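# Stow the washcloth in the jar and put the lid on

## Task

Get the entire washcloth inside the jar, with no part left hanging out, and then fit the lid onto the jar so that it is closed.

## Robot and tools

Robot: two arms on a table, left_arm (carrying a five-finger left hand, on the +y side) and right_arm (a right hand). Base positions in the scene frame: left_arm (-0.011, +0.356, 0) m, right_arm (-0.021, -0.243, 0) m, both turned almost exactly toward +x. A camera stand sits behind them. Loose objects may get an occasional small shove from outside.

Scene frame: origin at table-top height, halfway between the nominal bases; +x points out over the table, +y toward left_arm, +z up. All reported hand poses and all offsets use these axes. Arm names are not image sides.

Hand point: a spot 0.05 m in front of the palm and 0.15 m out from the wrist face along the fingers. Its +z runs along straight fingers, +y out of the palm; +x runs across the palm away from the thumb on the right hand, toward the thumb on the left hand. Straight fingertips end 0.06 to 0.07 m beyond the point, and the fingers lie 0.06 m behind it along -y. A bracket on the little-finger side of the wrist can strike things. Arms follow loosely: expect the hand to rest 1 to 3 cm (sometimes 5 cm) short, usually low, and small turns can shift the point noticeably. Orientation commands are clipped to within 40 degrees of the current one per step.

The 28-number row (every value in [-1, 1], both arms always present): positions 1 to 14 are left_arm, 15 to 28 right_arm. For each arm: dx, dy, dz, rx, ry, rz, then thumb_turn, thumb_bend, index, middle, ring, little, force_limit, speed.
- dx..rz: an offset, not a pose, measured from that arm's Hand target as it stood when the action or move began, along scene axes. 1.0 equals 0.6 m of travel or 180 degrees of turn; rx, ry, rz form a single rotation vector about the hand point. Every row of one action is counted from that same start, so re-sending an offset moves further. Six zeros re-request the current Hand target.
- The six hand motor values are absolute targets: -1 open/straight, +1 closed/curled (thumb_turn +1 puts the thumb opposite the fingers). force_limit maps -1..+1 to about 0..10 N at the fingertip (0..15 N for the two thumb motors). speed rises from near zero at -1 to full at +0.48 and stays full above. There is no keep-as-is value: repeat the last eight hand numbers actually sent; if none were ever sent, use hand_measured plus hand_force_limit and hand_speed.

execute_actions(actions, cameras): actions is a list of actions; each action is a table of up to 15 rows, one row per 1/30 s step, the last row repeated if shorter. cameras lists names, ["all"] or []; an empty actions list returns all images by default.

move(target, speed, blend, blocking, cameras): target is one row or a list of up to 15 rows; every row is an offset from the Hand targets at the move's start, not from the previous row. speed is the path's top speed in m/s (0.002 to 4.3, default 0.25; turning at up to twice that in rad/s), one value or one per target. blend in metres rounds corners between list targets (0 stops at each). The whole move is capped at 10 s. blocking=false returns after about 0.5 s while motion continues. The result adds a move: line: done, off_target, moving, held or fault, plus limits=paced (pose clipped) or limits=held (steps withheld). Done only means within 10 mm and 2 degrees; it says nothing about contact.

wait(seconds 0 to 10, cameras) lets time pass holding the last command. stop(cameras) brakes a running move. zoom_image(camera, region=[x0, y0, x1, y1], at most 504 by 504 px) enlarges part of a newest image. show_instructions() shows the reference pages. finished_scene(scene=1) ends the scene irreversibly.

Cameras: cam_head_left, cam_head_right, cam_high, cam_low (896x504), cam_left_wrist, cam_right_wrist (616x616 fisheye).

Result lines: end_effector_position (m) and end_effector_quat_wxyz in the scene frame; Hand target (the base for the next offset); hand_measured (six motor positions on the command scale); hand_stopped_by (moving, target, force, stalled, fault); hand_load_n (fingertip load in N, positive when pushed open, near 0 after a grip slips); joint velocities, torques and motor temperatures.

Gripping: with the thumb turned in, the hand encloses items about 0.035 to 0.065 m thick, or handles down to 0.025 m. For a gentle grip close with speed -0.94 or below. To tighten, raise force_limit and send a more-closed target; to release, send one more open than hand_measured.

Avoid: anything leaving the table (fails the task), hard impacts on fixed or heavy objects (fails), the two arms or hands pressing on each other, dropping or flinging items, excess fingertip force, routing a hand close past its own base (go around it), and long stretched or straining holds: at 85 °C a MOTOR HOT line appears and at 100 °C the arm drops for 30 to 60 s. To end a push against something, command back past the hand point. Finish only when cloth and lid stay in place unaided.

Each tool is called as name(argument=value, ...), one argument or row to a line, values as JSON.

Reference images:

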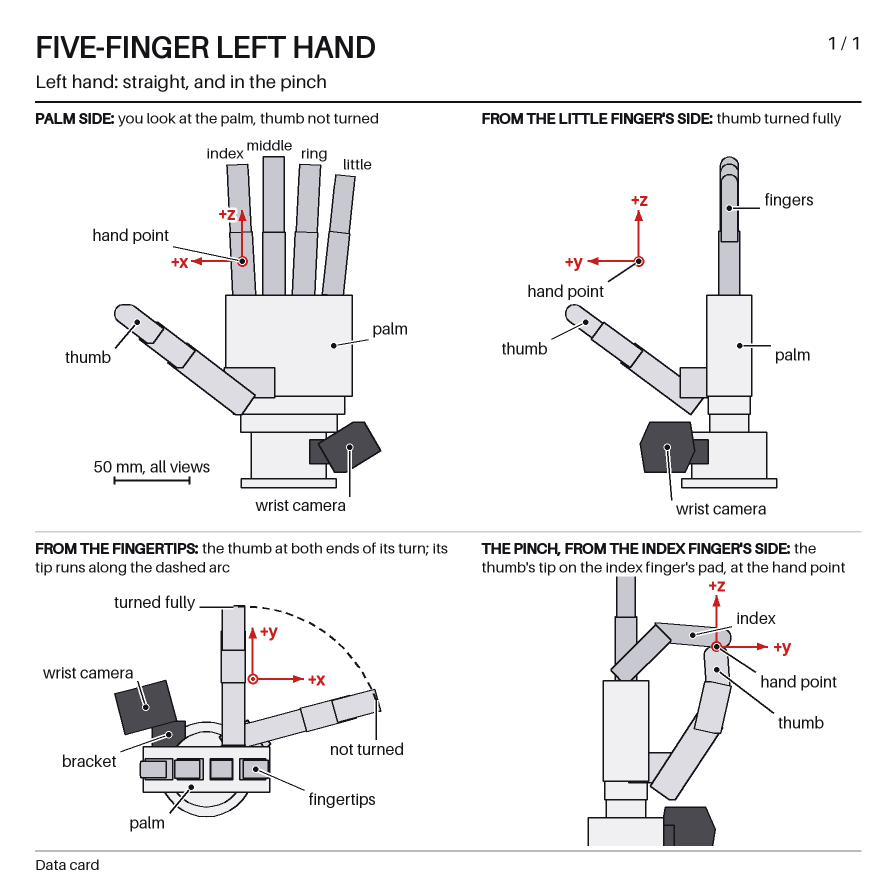

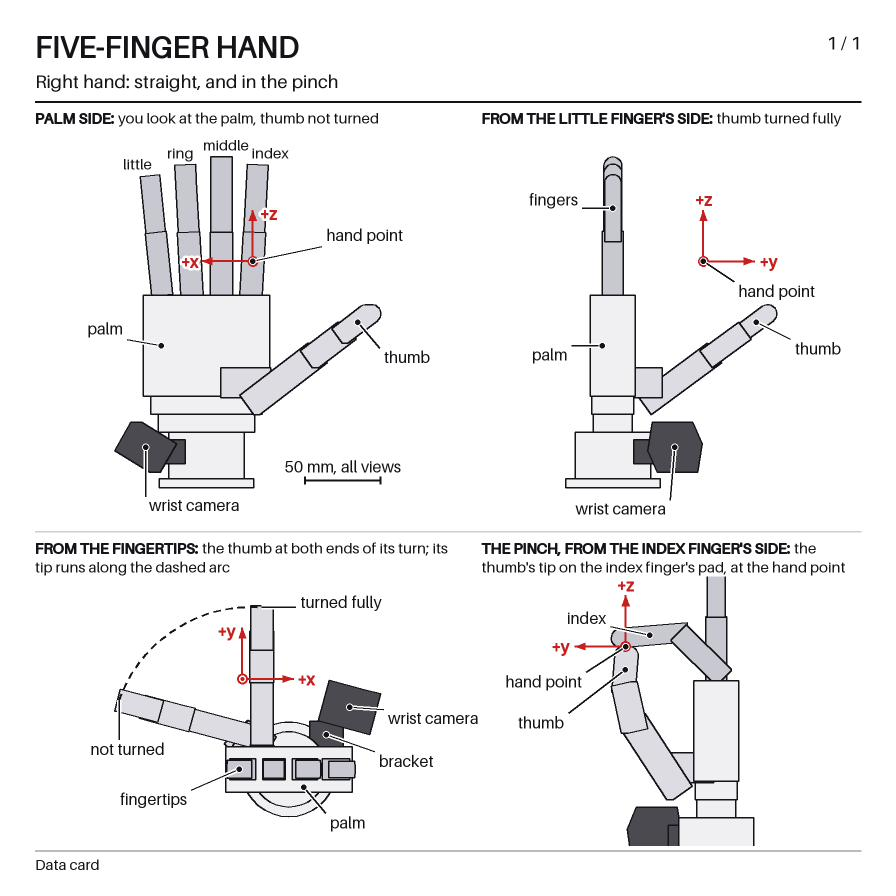

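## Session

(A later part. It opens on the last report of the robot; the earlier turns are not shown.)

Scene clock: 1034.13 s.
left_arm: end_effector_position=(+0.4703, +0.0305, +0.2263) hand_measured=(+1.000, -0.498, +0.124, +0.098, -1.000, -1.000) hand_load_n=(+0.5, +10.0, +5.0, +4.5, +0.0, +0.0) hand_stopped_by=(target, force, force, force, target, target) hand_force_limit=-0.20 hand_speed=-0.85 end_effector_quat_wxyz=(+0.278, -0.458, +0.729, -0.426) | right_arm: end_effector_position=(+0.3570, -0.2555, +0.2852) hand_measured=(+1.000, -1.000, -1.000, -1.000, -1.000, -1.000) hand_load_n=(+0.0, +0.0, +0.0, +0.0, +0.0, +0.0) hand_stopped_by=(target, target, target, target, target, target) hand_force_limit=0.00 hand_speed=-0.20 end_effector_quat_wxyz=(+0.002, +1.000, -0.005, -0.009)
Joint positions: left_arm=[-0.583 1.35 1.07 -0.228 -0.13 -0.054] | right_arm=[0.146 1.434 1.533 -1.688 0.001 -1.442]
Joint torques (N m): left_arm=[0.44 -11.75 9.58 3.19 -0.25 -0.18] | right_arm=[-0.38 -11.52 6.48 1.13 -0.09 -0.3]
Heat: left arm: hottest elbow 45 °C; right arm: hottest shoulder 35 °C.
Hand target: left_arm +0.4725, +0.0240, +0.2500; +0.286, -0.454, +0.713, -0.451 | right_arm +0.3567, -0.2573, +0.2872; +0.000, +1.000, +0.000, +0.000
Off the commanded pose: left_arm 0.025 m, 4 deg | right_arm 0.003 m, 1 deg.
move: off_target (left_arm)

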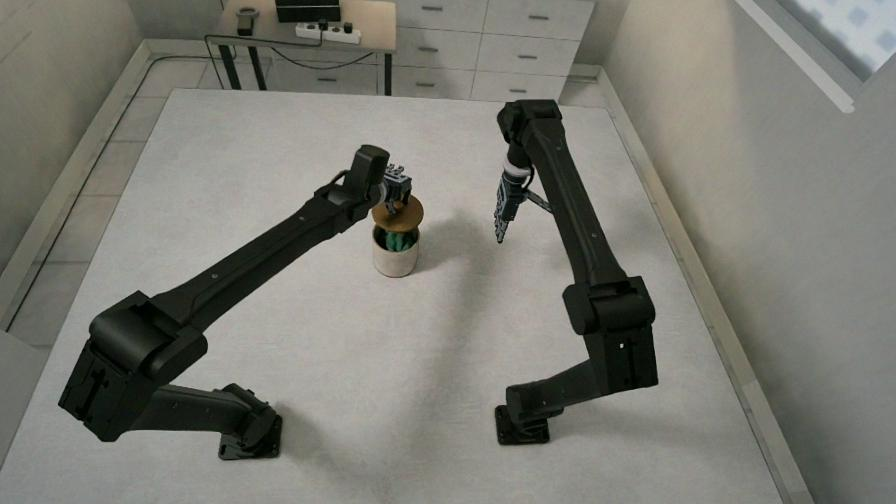

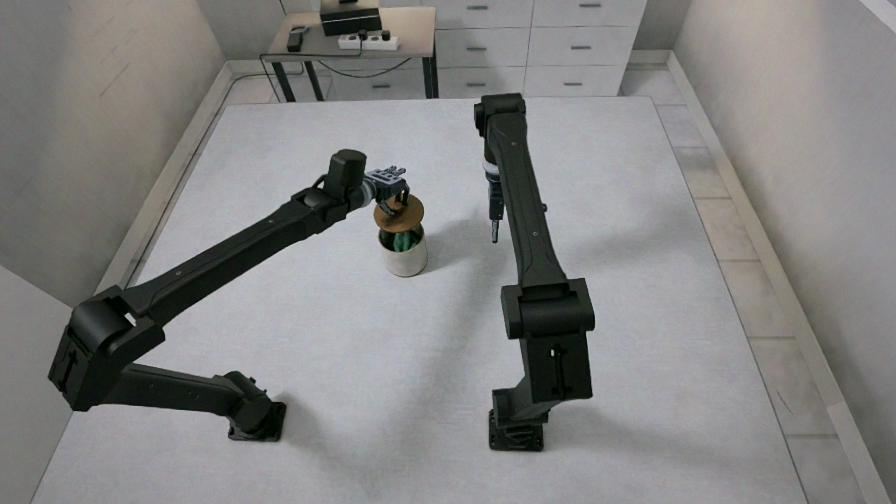

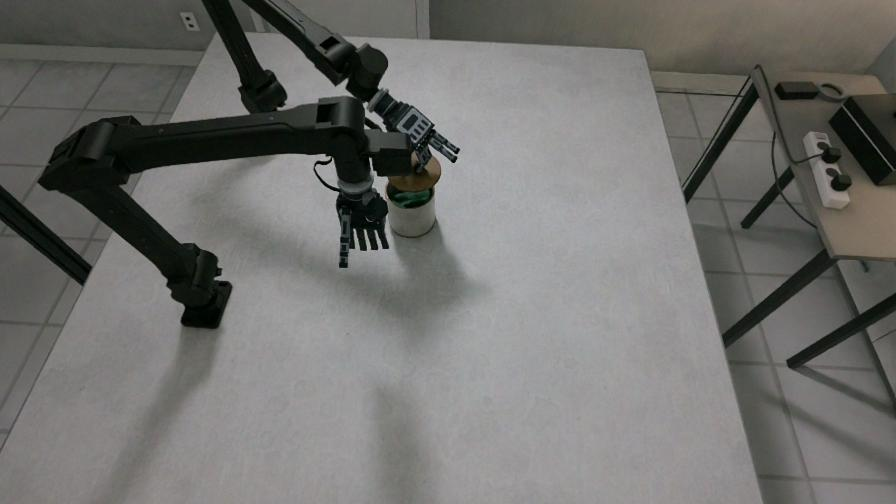

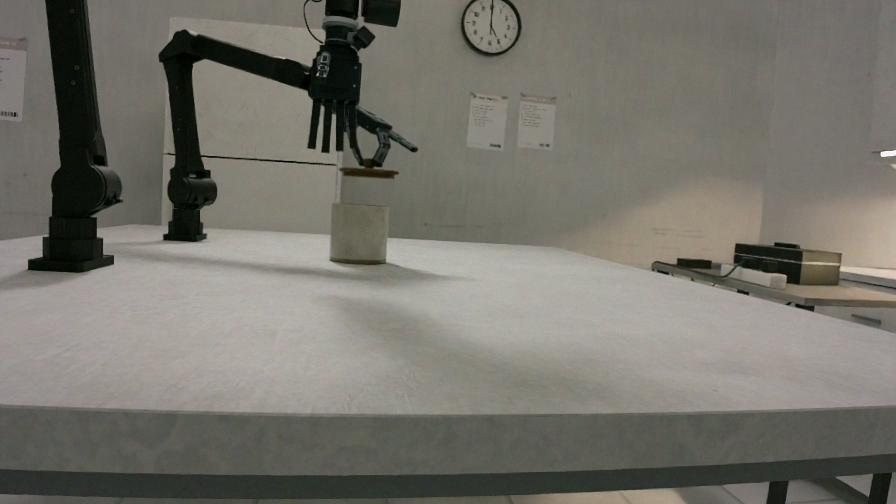

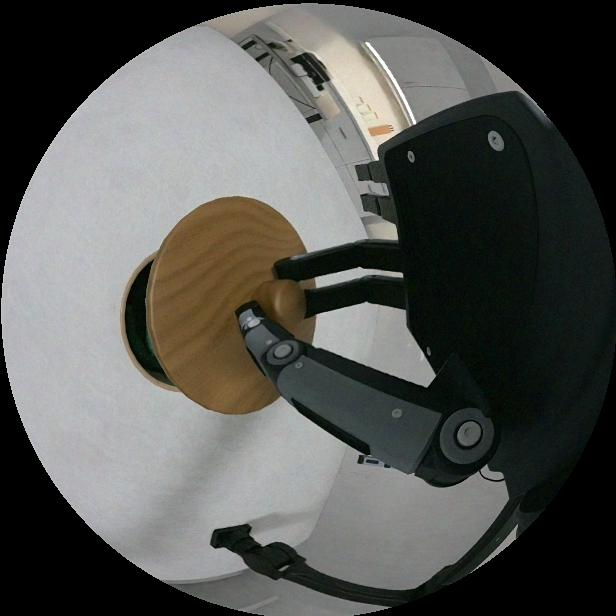

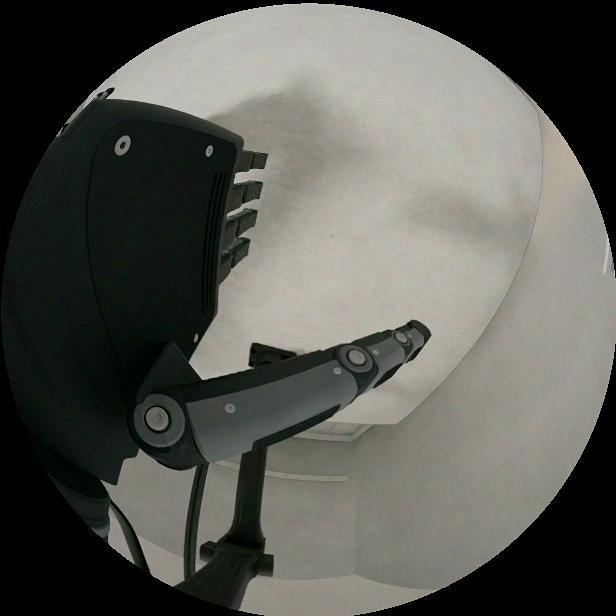

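move(
  target=[
    [-0.021, 0.016, -0.09, 0,0,0, 1, -0.35, 0.3, 0.3, -1, -1, -0.2, -0.85, 0.0, 0.0, 0.0, 0,0,0, 1, -1, -1, -1, -1, -1, 0.0, -0.2],
  ],
  speed=[0.06],
  cameras=["cam_head_left","cam_head_right","cam_high","cam_low","cam_left_wrist"],
)

zoom_image(
  camera="cam_low",
  region=[300, 150, 420, 270],
)

zoom_image(
  camera="cam_head_left",
  region=[340, 170, 450, 280],
)

zoom_image(
  camera="cam_high",
  region=[360, 130, 470, 240],
)

Scene clock: 1055.70 s.
left_arm: end_effector_position=(+0.4548, +0.0408, +0.1762) hand_measured=(+1.000, -0.498, +0.124, +0.098, -1.000, -1.000) hand_load_n=(+0.5, +9.5, +5.0, +4.5, +0.0, +0.0) hand_stopped_by=(target, force, force, force, target, target) hand_force_limit=-0.20 hand_speed=-0.85 end_effector_quat_wxyz=(+0.279, -0.457, +0.728, -0.428) | right_arm: end_effector_position=(+0.3570, -0.2555, +0.2852) hand_measured=(+1.000, -1.000, -1.000, -1.000, -1.000, -1.000) hand_load_n=(+0.0, +0.0, +0.0, +0.0, +0.0, +0.0) hand_stopped_by=(target, target, target, target, target, target) hand_force_limit=0.00 hand_speed=-0.20 end_effector_quat_wxyz=(+0.002, +1.000, -0.005, -0.009)
Joint positions: left_arm=[-0.583 1.348 0.926 -0.082 -0.131 -0.054] | right_arm=[0.146 1.434 1.533 -1.688 0.001 -1.442]
Joint torques (N m): left_arm=[0.38 -11.11 8.96 3.45 -0.13 -0.11] | right_arm=[-0.38 -11.52 6.48 1.13 -0.08 -0.3]
Heat: left arm: hottest elbow 48 °C; right arm: hottest shoulder 35 °C.
Hand target: left_arm +0.4600, +0.0337, +0.1960; +0.286, -0.454, +0.713, -0.451 | right_arm +0.3567, -0.2573, +0.2872; +0.000, +1.000, +0.000, +0.000
Off the commanded pose: left_arm 0.022 m, 3 deg | right_arm 0.003 m, 1 deg.
move: off_target (left_arm)
Images, in order (width x height): cam_head_left 896x504, cam_head_right 896x504, cam_high 896x504, cam_low 896x504, cam_left_wrist 616x616.

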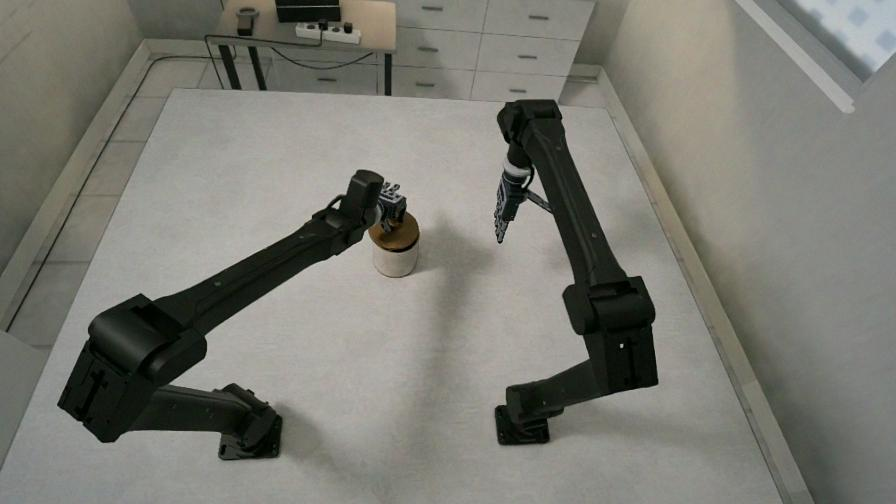

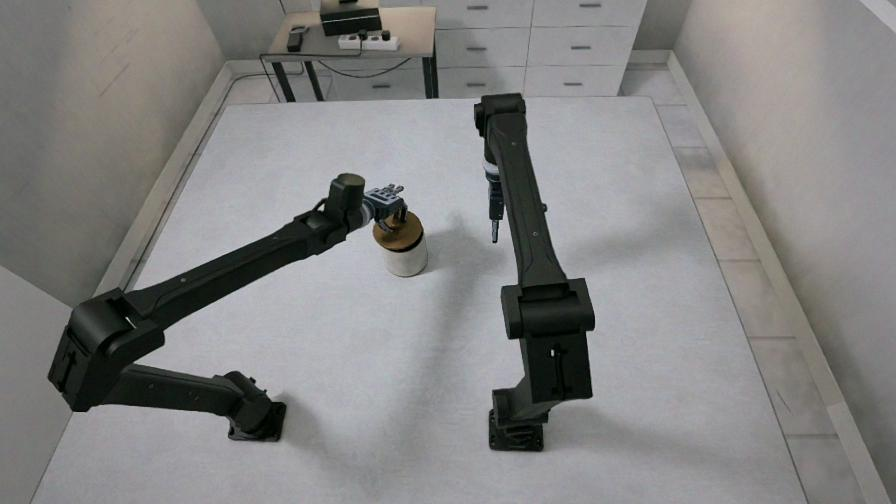

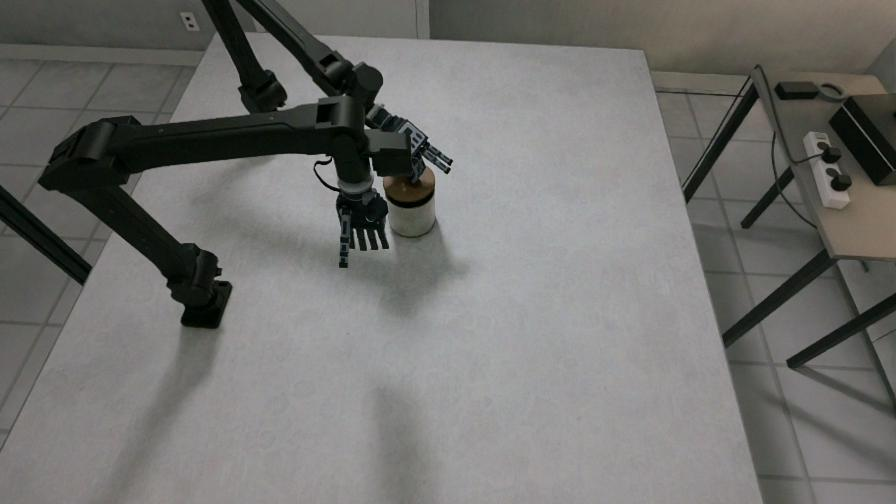

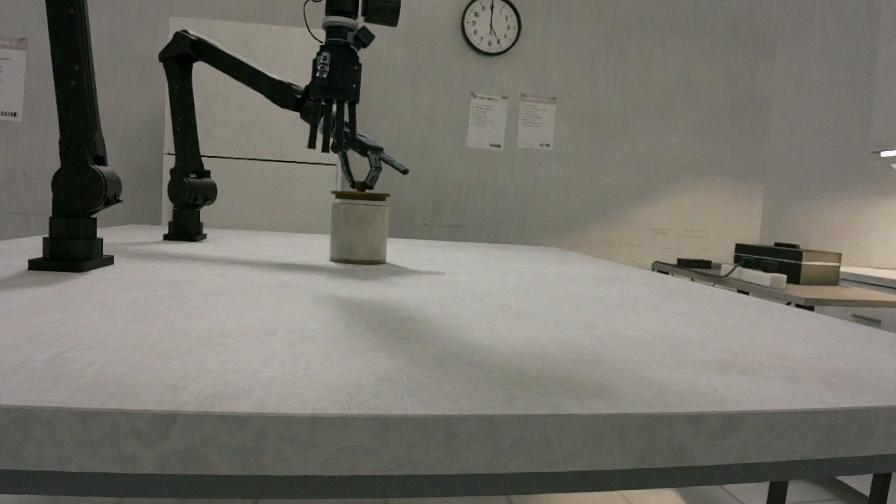

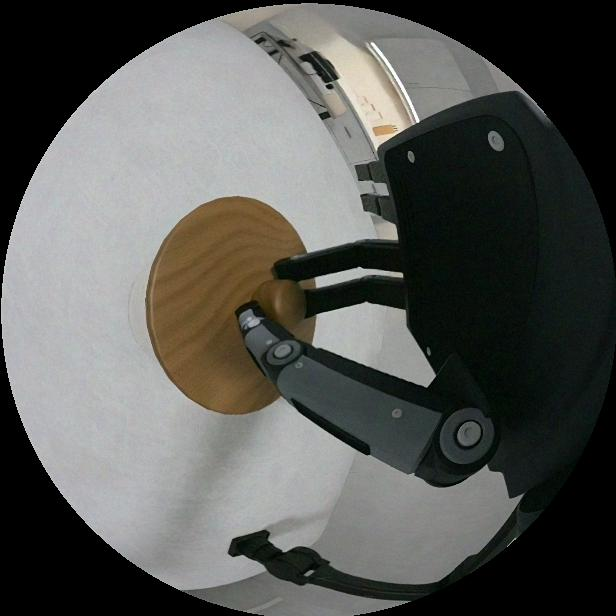

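Scaled by 4.200 from the camera's 896x504 image, which has a finer 1280x720 frame.

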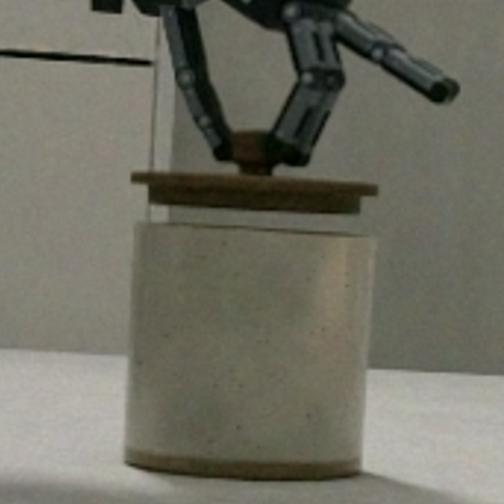

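Scaled by 4.582 from the camera's 896x504 image, which has a finer 1280x720 frame.

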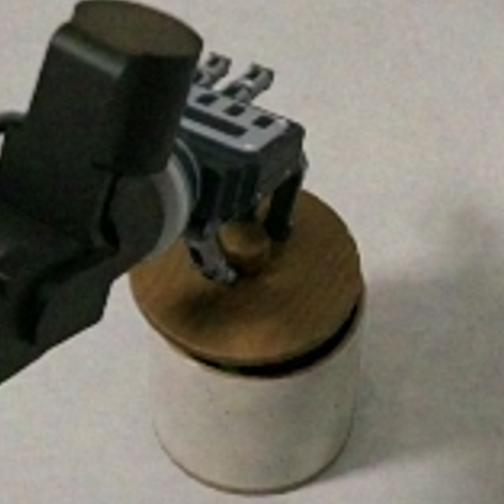

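Scaled by 4.582 from the camera's 896x504 image, which has a finer 1280x720 frame.

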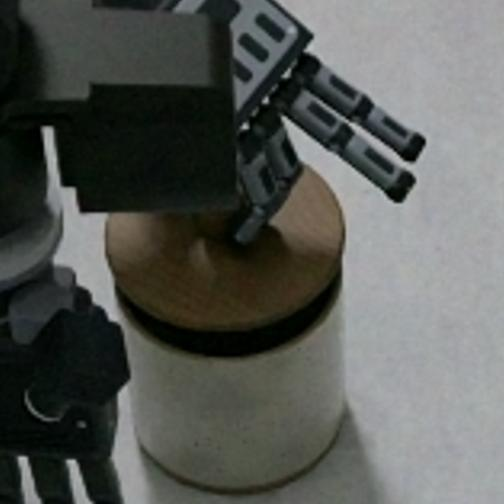

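zoom_image(
  camera="cam_head_right",
  region=[350, 180, 450, 280],
)

zoom_image(
  camera="cam_head_left",
  region=[350, 190, 440, 280],
)

zoom_image(
  camera="cam_high",
  region=[370, 150, 450, 240],
)

Scaled by 5.040 from the camera's 896x504 image, which has a finer 1280x720 frame.

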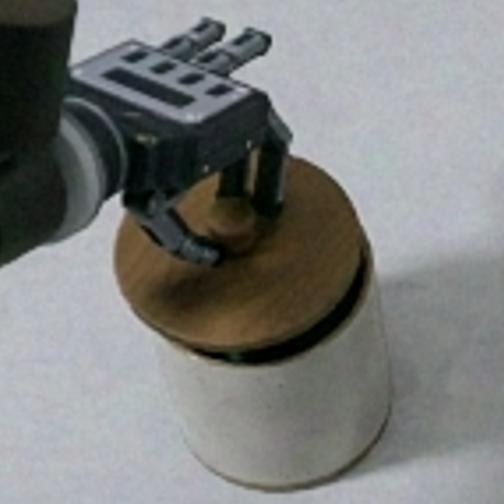

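Scaled by 5.600 from the camera's 896x504 image, which has a finer 1280x720 frame.

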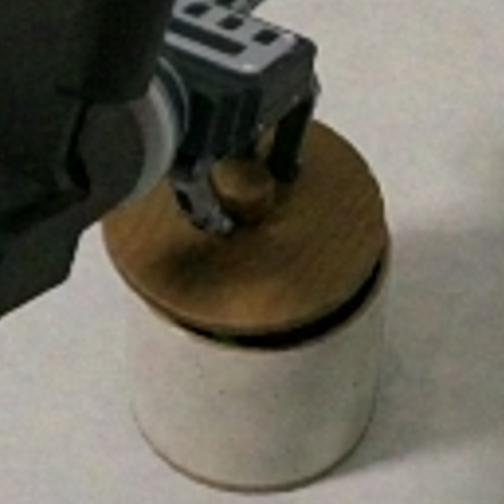

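Scaled by 5.600 from the camera's 896x504 image, which has a finer 1280x720 frame.

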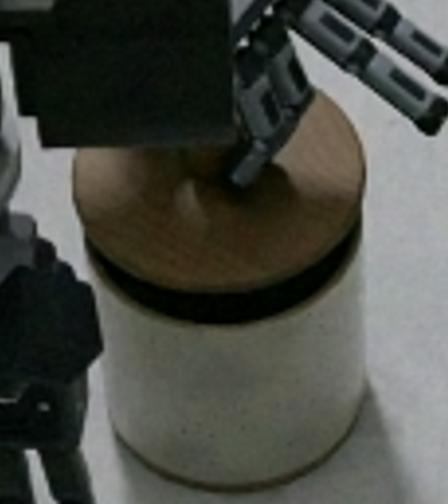

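move(
  target=[
    [0.004, -0.014, 0, 0,0,0, 1, -0.35, 0.3, 0.3, -1, -1, -0.2, -0.85, 0.0, 0.0, 0.0, 0,0,0, 1, -1, -1, -1, -1, -1, 0.0, -0.2],
    [0.004, -0.014, -0.01, 0,0,0, 1, -0.35, 0.3, 0.3, -1, -1, -0.2, -0.85, 0.0, 0.0, 0.0, 0,0,0, 1, -1, -1, -1, -1, -1, 0.0, -0.2],
  ],
  speed=[0.06,0.03],
  cameras=["cam_head_left","cam_head_right","cam_high","cam_low"],
)

zoom_image(
  camera="cam_low",
  region=[300, 150, 420, 270],
)

zoom_image(
  camera="cam_head_left",
  region=[350, 190, 440, 280],
)

zoom_image(
  camera="cam_head_right",
  region=[350, 180, 450, 280],
)

zoom_image(
  camera="cam_high",
  region=[370, 150, 450, 240],
)

Scene clock: 1128.27 s.
left_arm: end_effector_position=(+0.4564, +0.0365, +0.1741) hand_measured=(+1.000, -0.498, +0.124, +0.098, -1.000, -1.000) hand_load_n=(+1.0, +10.0, +5.0, +4.5, +0.0, +0.0) hand_stopped_by=(target, force, force, force, target, target) hand_force_limit=-0.20 hand_speed=-0.85 end_effector_quat_wxyz=(+0.281, -0.458, +0.726, -0.430) | right_arm: end_effector_position=(+0.3570, -0.2555, +0.2852) hand_measured=(+1.000, -1.000, -1.000, -1.000, -1.000, -1.000) hand_load_n=(+0.0, +0.0, +0.0, +0.0, +0.0, +0.0) hand_stopped_by=(target, target, target, target, target, target) hand_force_limit=0.00 hand_speed=-0.20 end_effector_quat_wxyz=(+0.002, +1.000, -0.005, -0.009)
Joint positions: left_arm=[-0.591 1.359 0.926 -0.064 -0.14 -0.059] | right_arm=[0.146 1.434 1.533 -1.688 0.001 -1.442]
Joint torques (N m): left_arm=[-0.26 -10.4 9.46 3.38 -0.23 -0.15] | right_arm=[-0.38 -11.46 6.48 1.13 -0.09 -0.31]
Heat: left arm: hottest elbow 46 °C; right arm: hottest shoulder 35 °C.
Hand target: left_arm +0.4624, +0.0252, +0.1901; +0.286, -0.454, +0.713, -0.451 | right_arm +0.3567, -0.2573, +0.2872; +0.000, +1.000, +0.000, +0.000
Off the commanded pose: left_arm 0.020 m, 3 deg | right_arm 0.003 m, 1 deg.
move: off_target (left_arm)
Images, in order (width x height): cam_head_left 896x504, cam_head_right 896x504, cam_high 896x504, cam_low 896x504.

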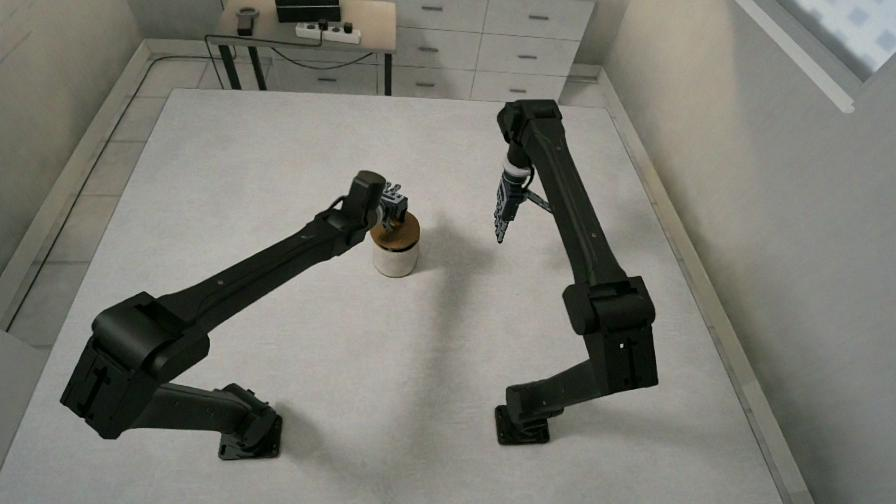

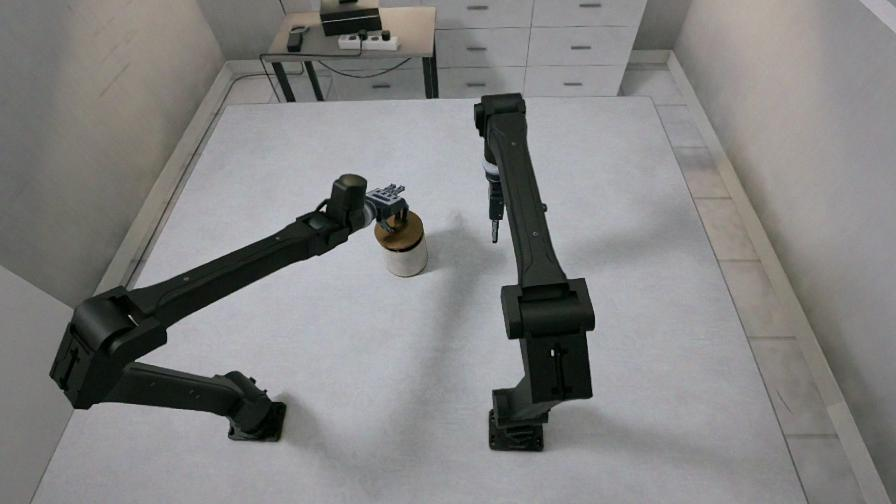

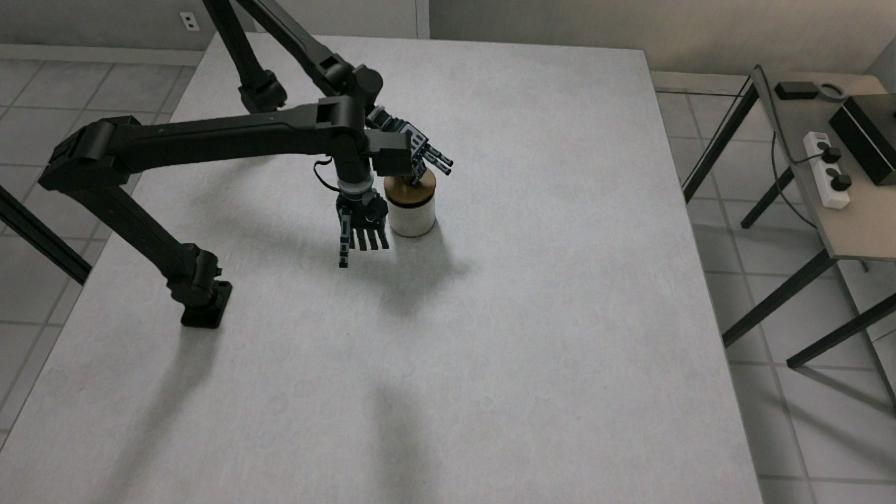

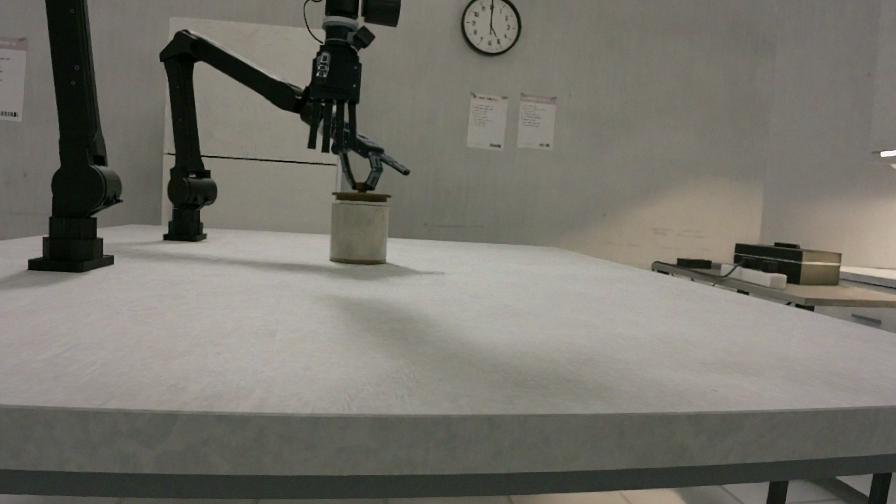

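Scaled by 4.200 from the camera's 896x504 image, which has a finer 1280x720 frame.

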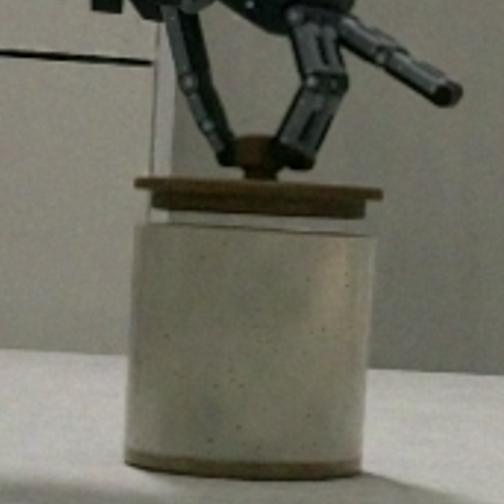

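Scaled by 5.600 from the camera's 896x504 image, which has a finer 1280x720 frame.

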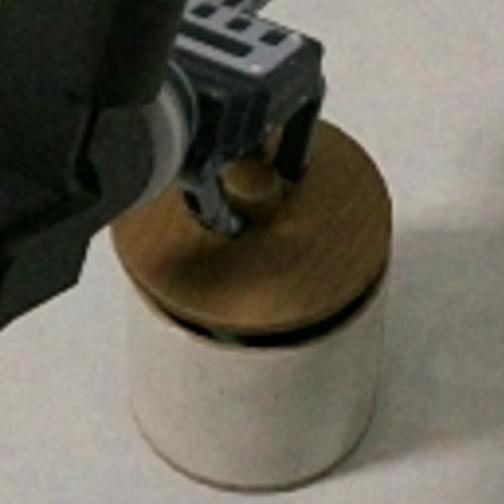

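Scaled by 5.040 from the camera's 896x504 image, which has a finer 1280x720 frame.

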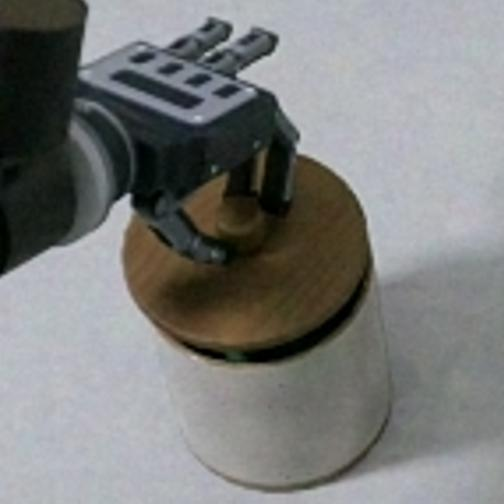

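Scaled by 5.600 from the camera's 896x504 image, which has a finer 1280x720 frame.

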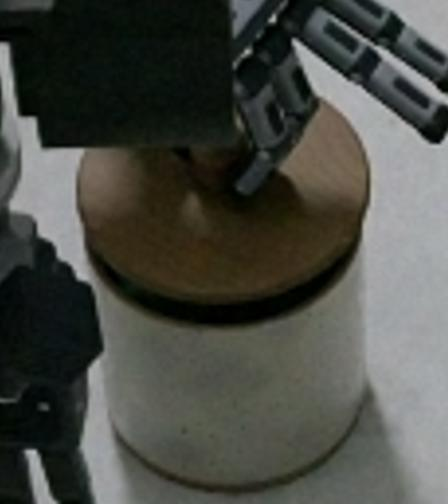

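move(
  target=[
    [0.0, -0.010, 0, 0,0,0, 1, -0.35, 0.3, 0.3, -1, -1, -0.2, -0.85, 0.0, 0.0, 0.0, 0,0,0, 1, -1, -1, -1, -1, -1, 0.0, -0.2],
    [0.0, -0.010, -0.012, 0,0,0, 1, -0.35, 0.3, 0.3, -1, -1, -0.2, -0.85, 0.0, 0.0, 0.0, 0,0,0, 1, -1, -1, -1, -1, -1, 0.0, -0.2],
  ],
  speed=[0.06,0.03],
  cameras=["cam_head_left","cam_head_right","cam_high","cam_low"],
)

zoom_image(
  camera="cam_low",
  region=[300, 150, 420, 270],
)

zoom_image(
  camera="cam_head_left",
  region=[350, 190, 440, 280],
)

zoom_image(
  camera="cam_head_right",
  region=[350, 180, 450, 280],
)

zoom_image(
  camera="cam_high",
  region=[370, 150, 450, 240],
)

Scene clock: 1141.13 s.
left_arm: end_effector_position=(+0.4574, +0.0299, +0.1685) hand_measured=(+1.000, -0.498, +0.124, +0.098, -1.000, -1.000) hand_load_n=(+0.5, +10.0, +5.0, +4.5, +0.0, -0.5) hand_stopped_by=(target, force, force, force, target, target) hand_force_limit=-0.20 hand_speed=-0.85 end_effector_quat_wxyz=(+0.282, -0.457, +0.725, -0.431) | right_arm: end_effector_position=(+0.3570, -0.2555, +0.2852) hand_measured=(+1.000, -1.000, -1.000, -1.000, -1.000, -1.000) hand_load_n=(+0.0, +0.0, +0.0, +0.0, +0.0, +0.0) hand_stopped_by=(target, target, target, target, target, target) hand_force_limit=0.00 hand_speed=-0.20 end_effector_quat_wxyz=(+0.002, +1.000, -0.005, -0.009)
Joint positions: left_arm=[-0.603 1.377 0.926 -0.044 -0.151 -0.065] | right_arm=[0.146 1.434 1.533 -1.688 0.001 -1.442]
Joint torques (N m): left_arm=[-1.67 -9.7 9.14 3.29 -0.24 -0.18] | right_arm=[-0.44 -11.58 6.48 1.13 -0.08 -0.3]
Heat: left arm: hottest elbow 46 °C; right arm: hottest shoulder 35 °C.
Hand target: left_arm +0.4623, +0.0191, +0.1828; +0.286, -0.454, +0.714, -0.451 | right_arm +0.3567, -0.2573, +0.2872; +0.000, +1.000, +0.000, +0.000
Off the commanded pose: left_arm 0.019 m, 3 deg | right_arm 0.003 m, 1 deg.
move: off_target (left_arm)
Images, in order (width x height): cam_head_left 896x504, cam_head_right 896x504, cam_high 896x504, cam_low 896x504.

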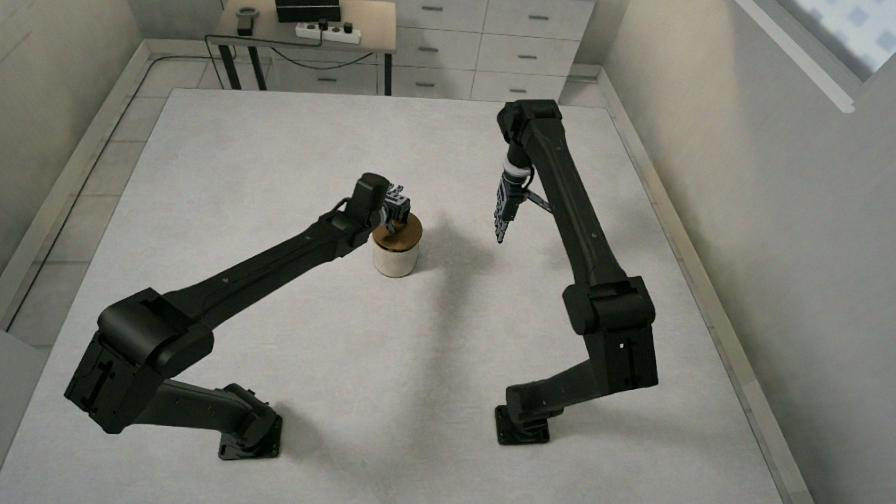

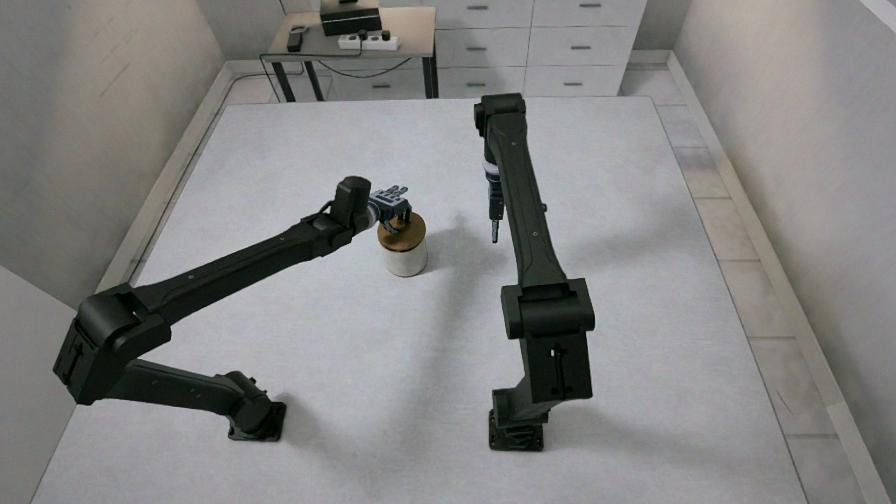

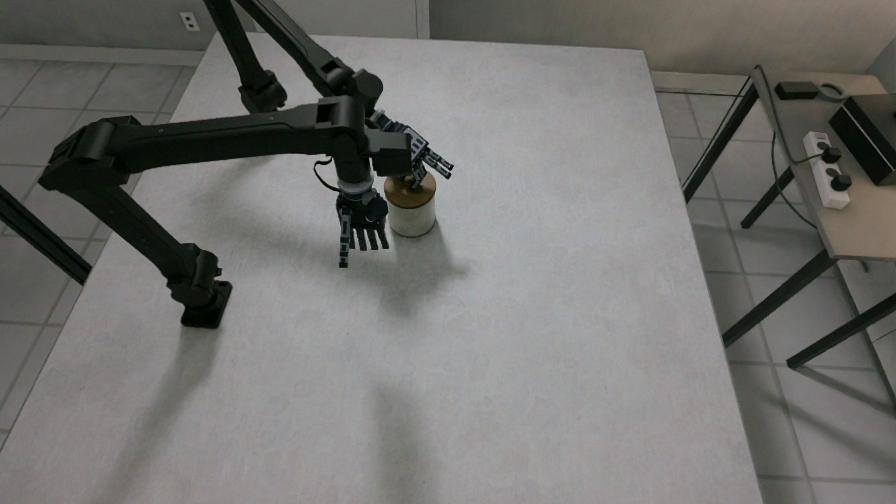

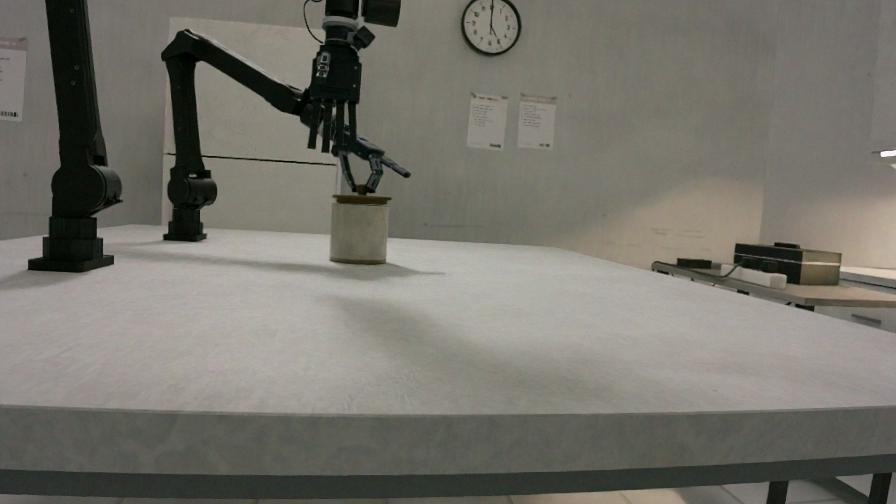

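Scaled by 4.200 from the camera's 896x504 image, which has a finer 1280x720 frame.

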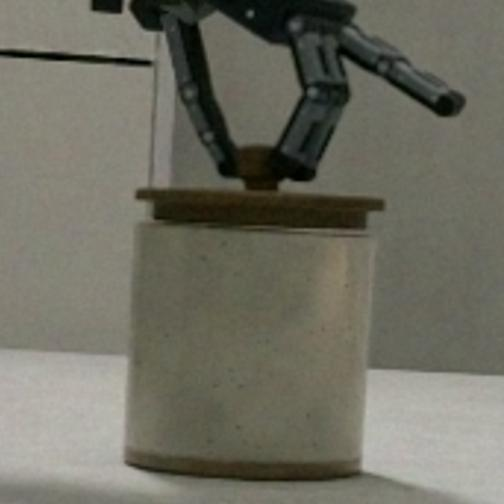

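Scaled by 5.600 from the camera's 896x504 image, which has a finer 1280x720 frame.

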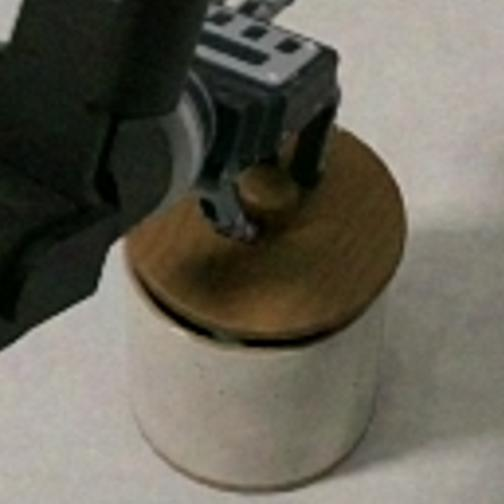

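Scaled by 5.040 from the camera's 896x504 image, which has a finer 1280x720 frame.

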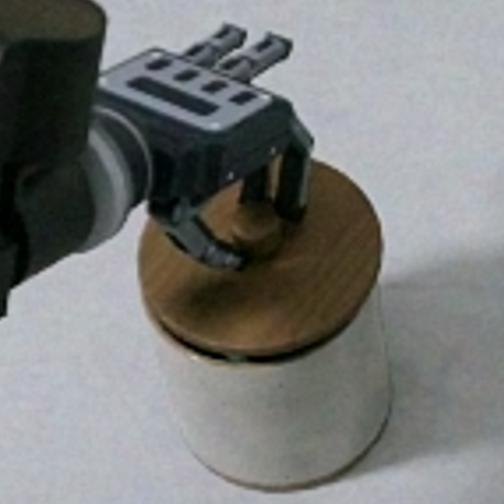

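Scaled by 5.600 from the camera's 896x504 image, which has a finer 1280x720 frame.

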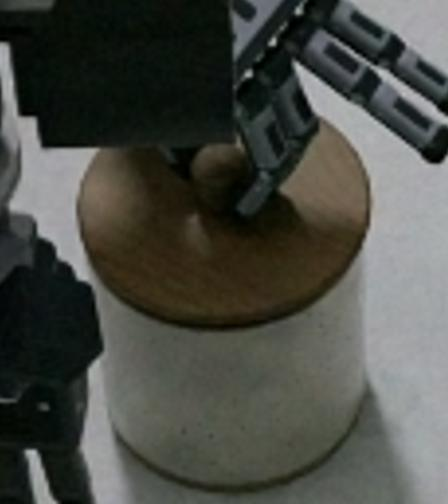

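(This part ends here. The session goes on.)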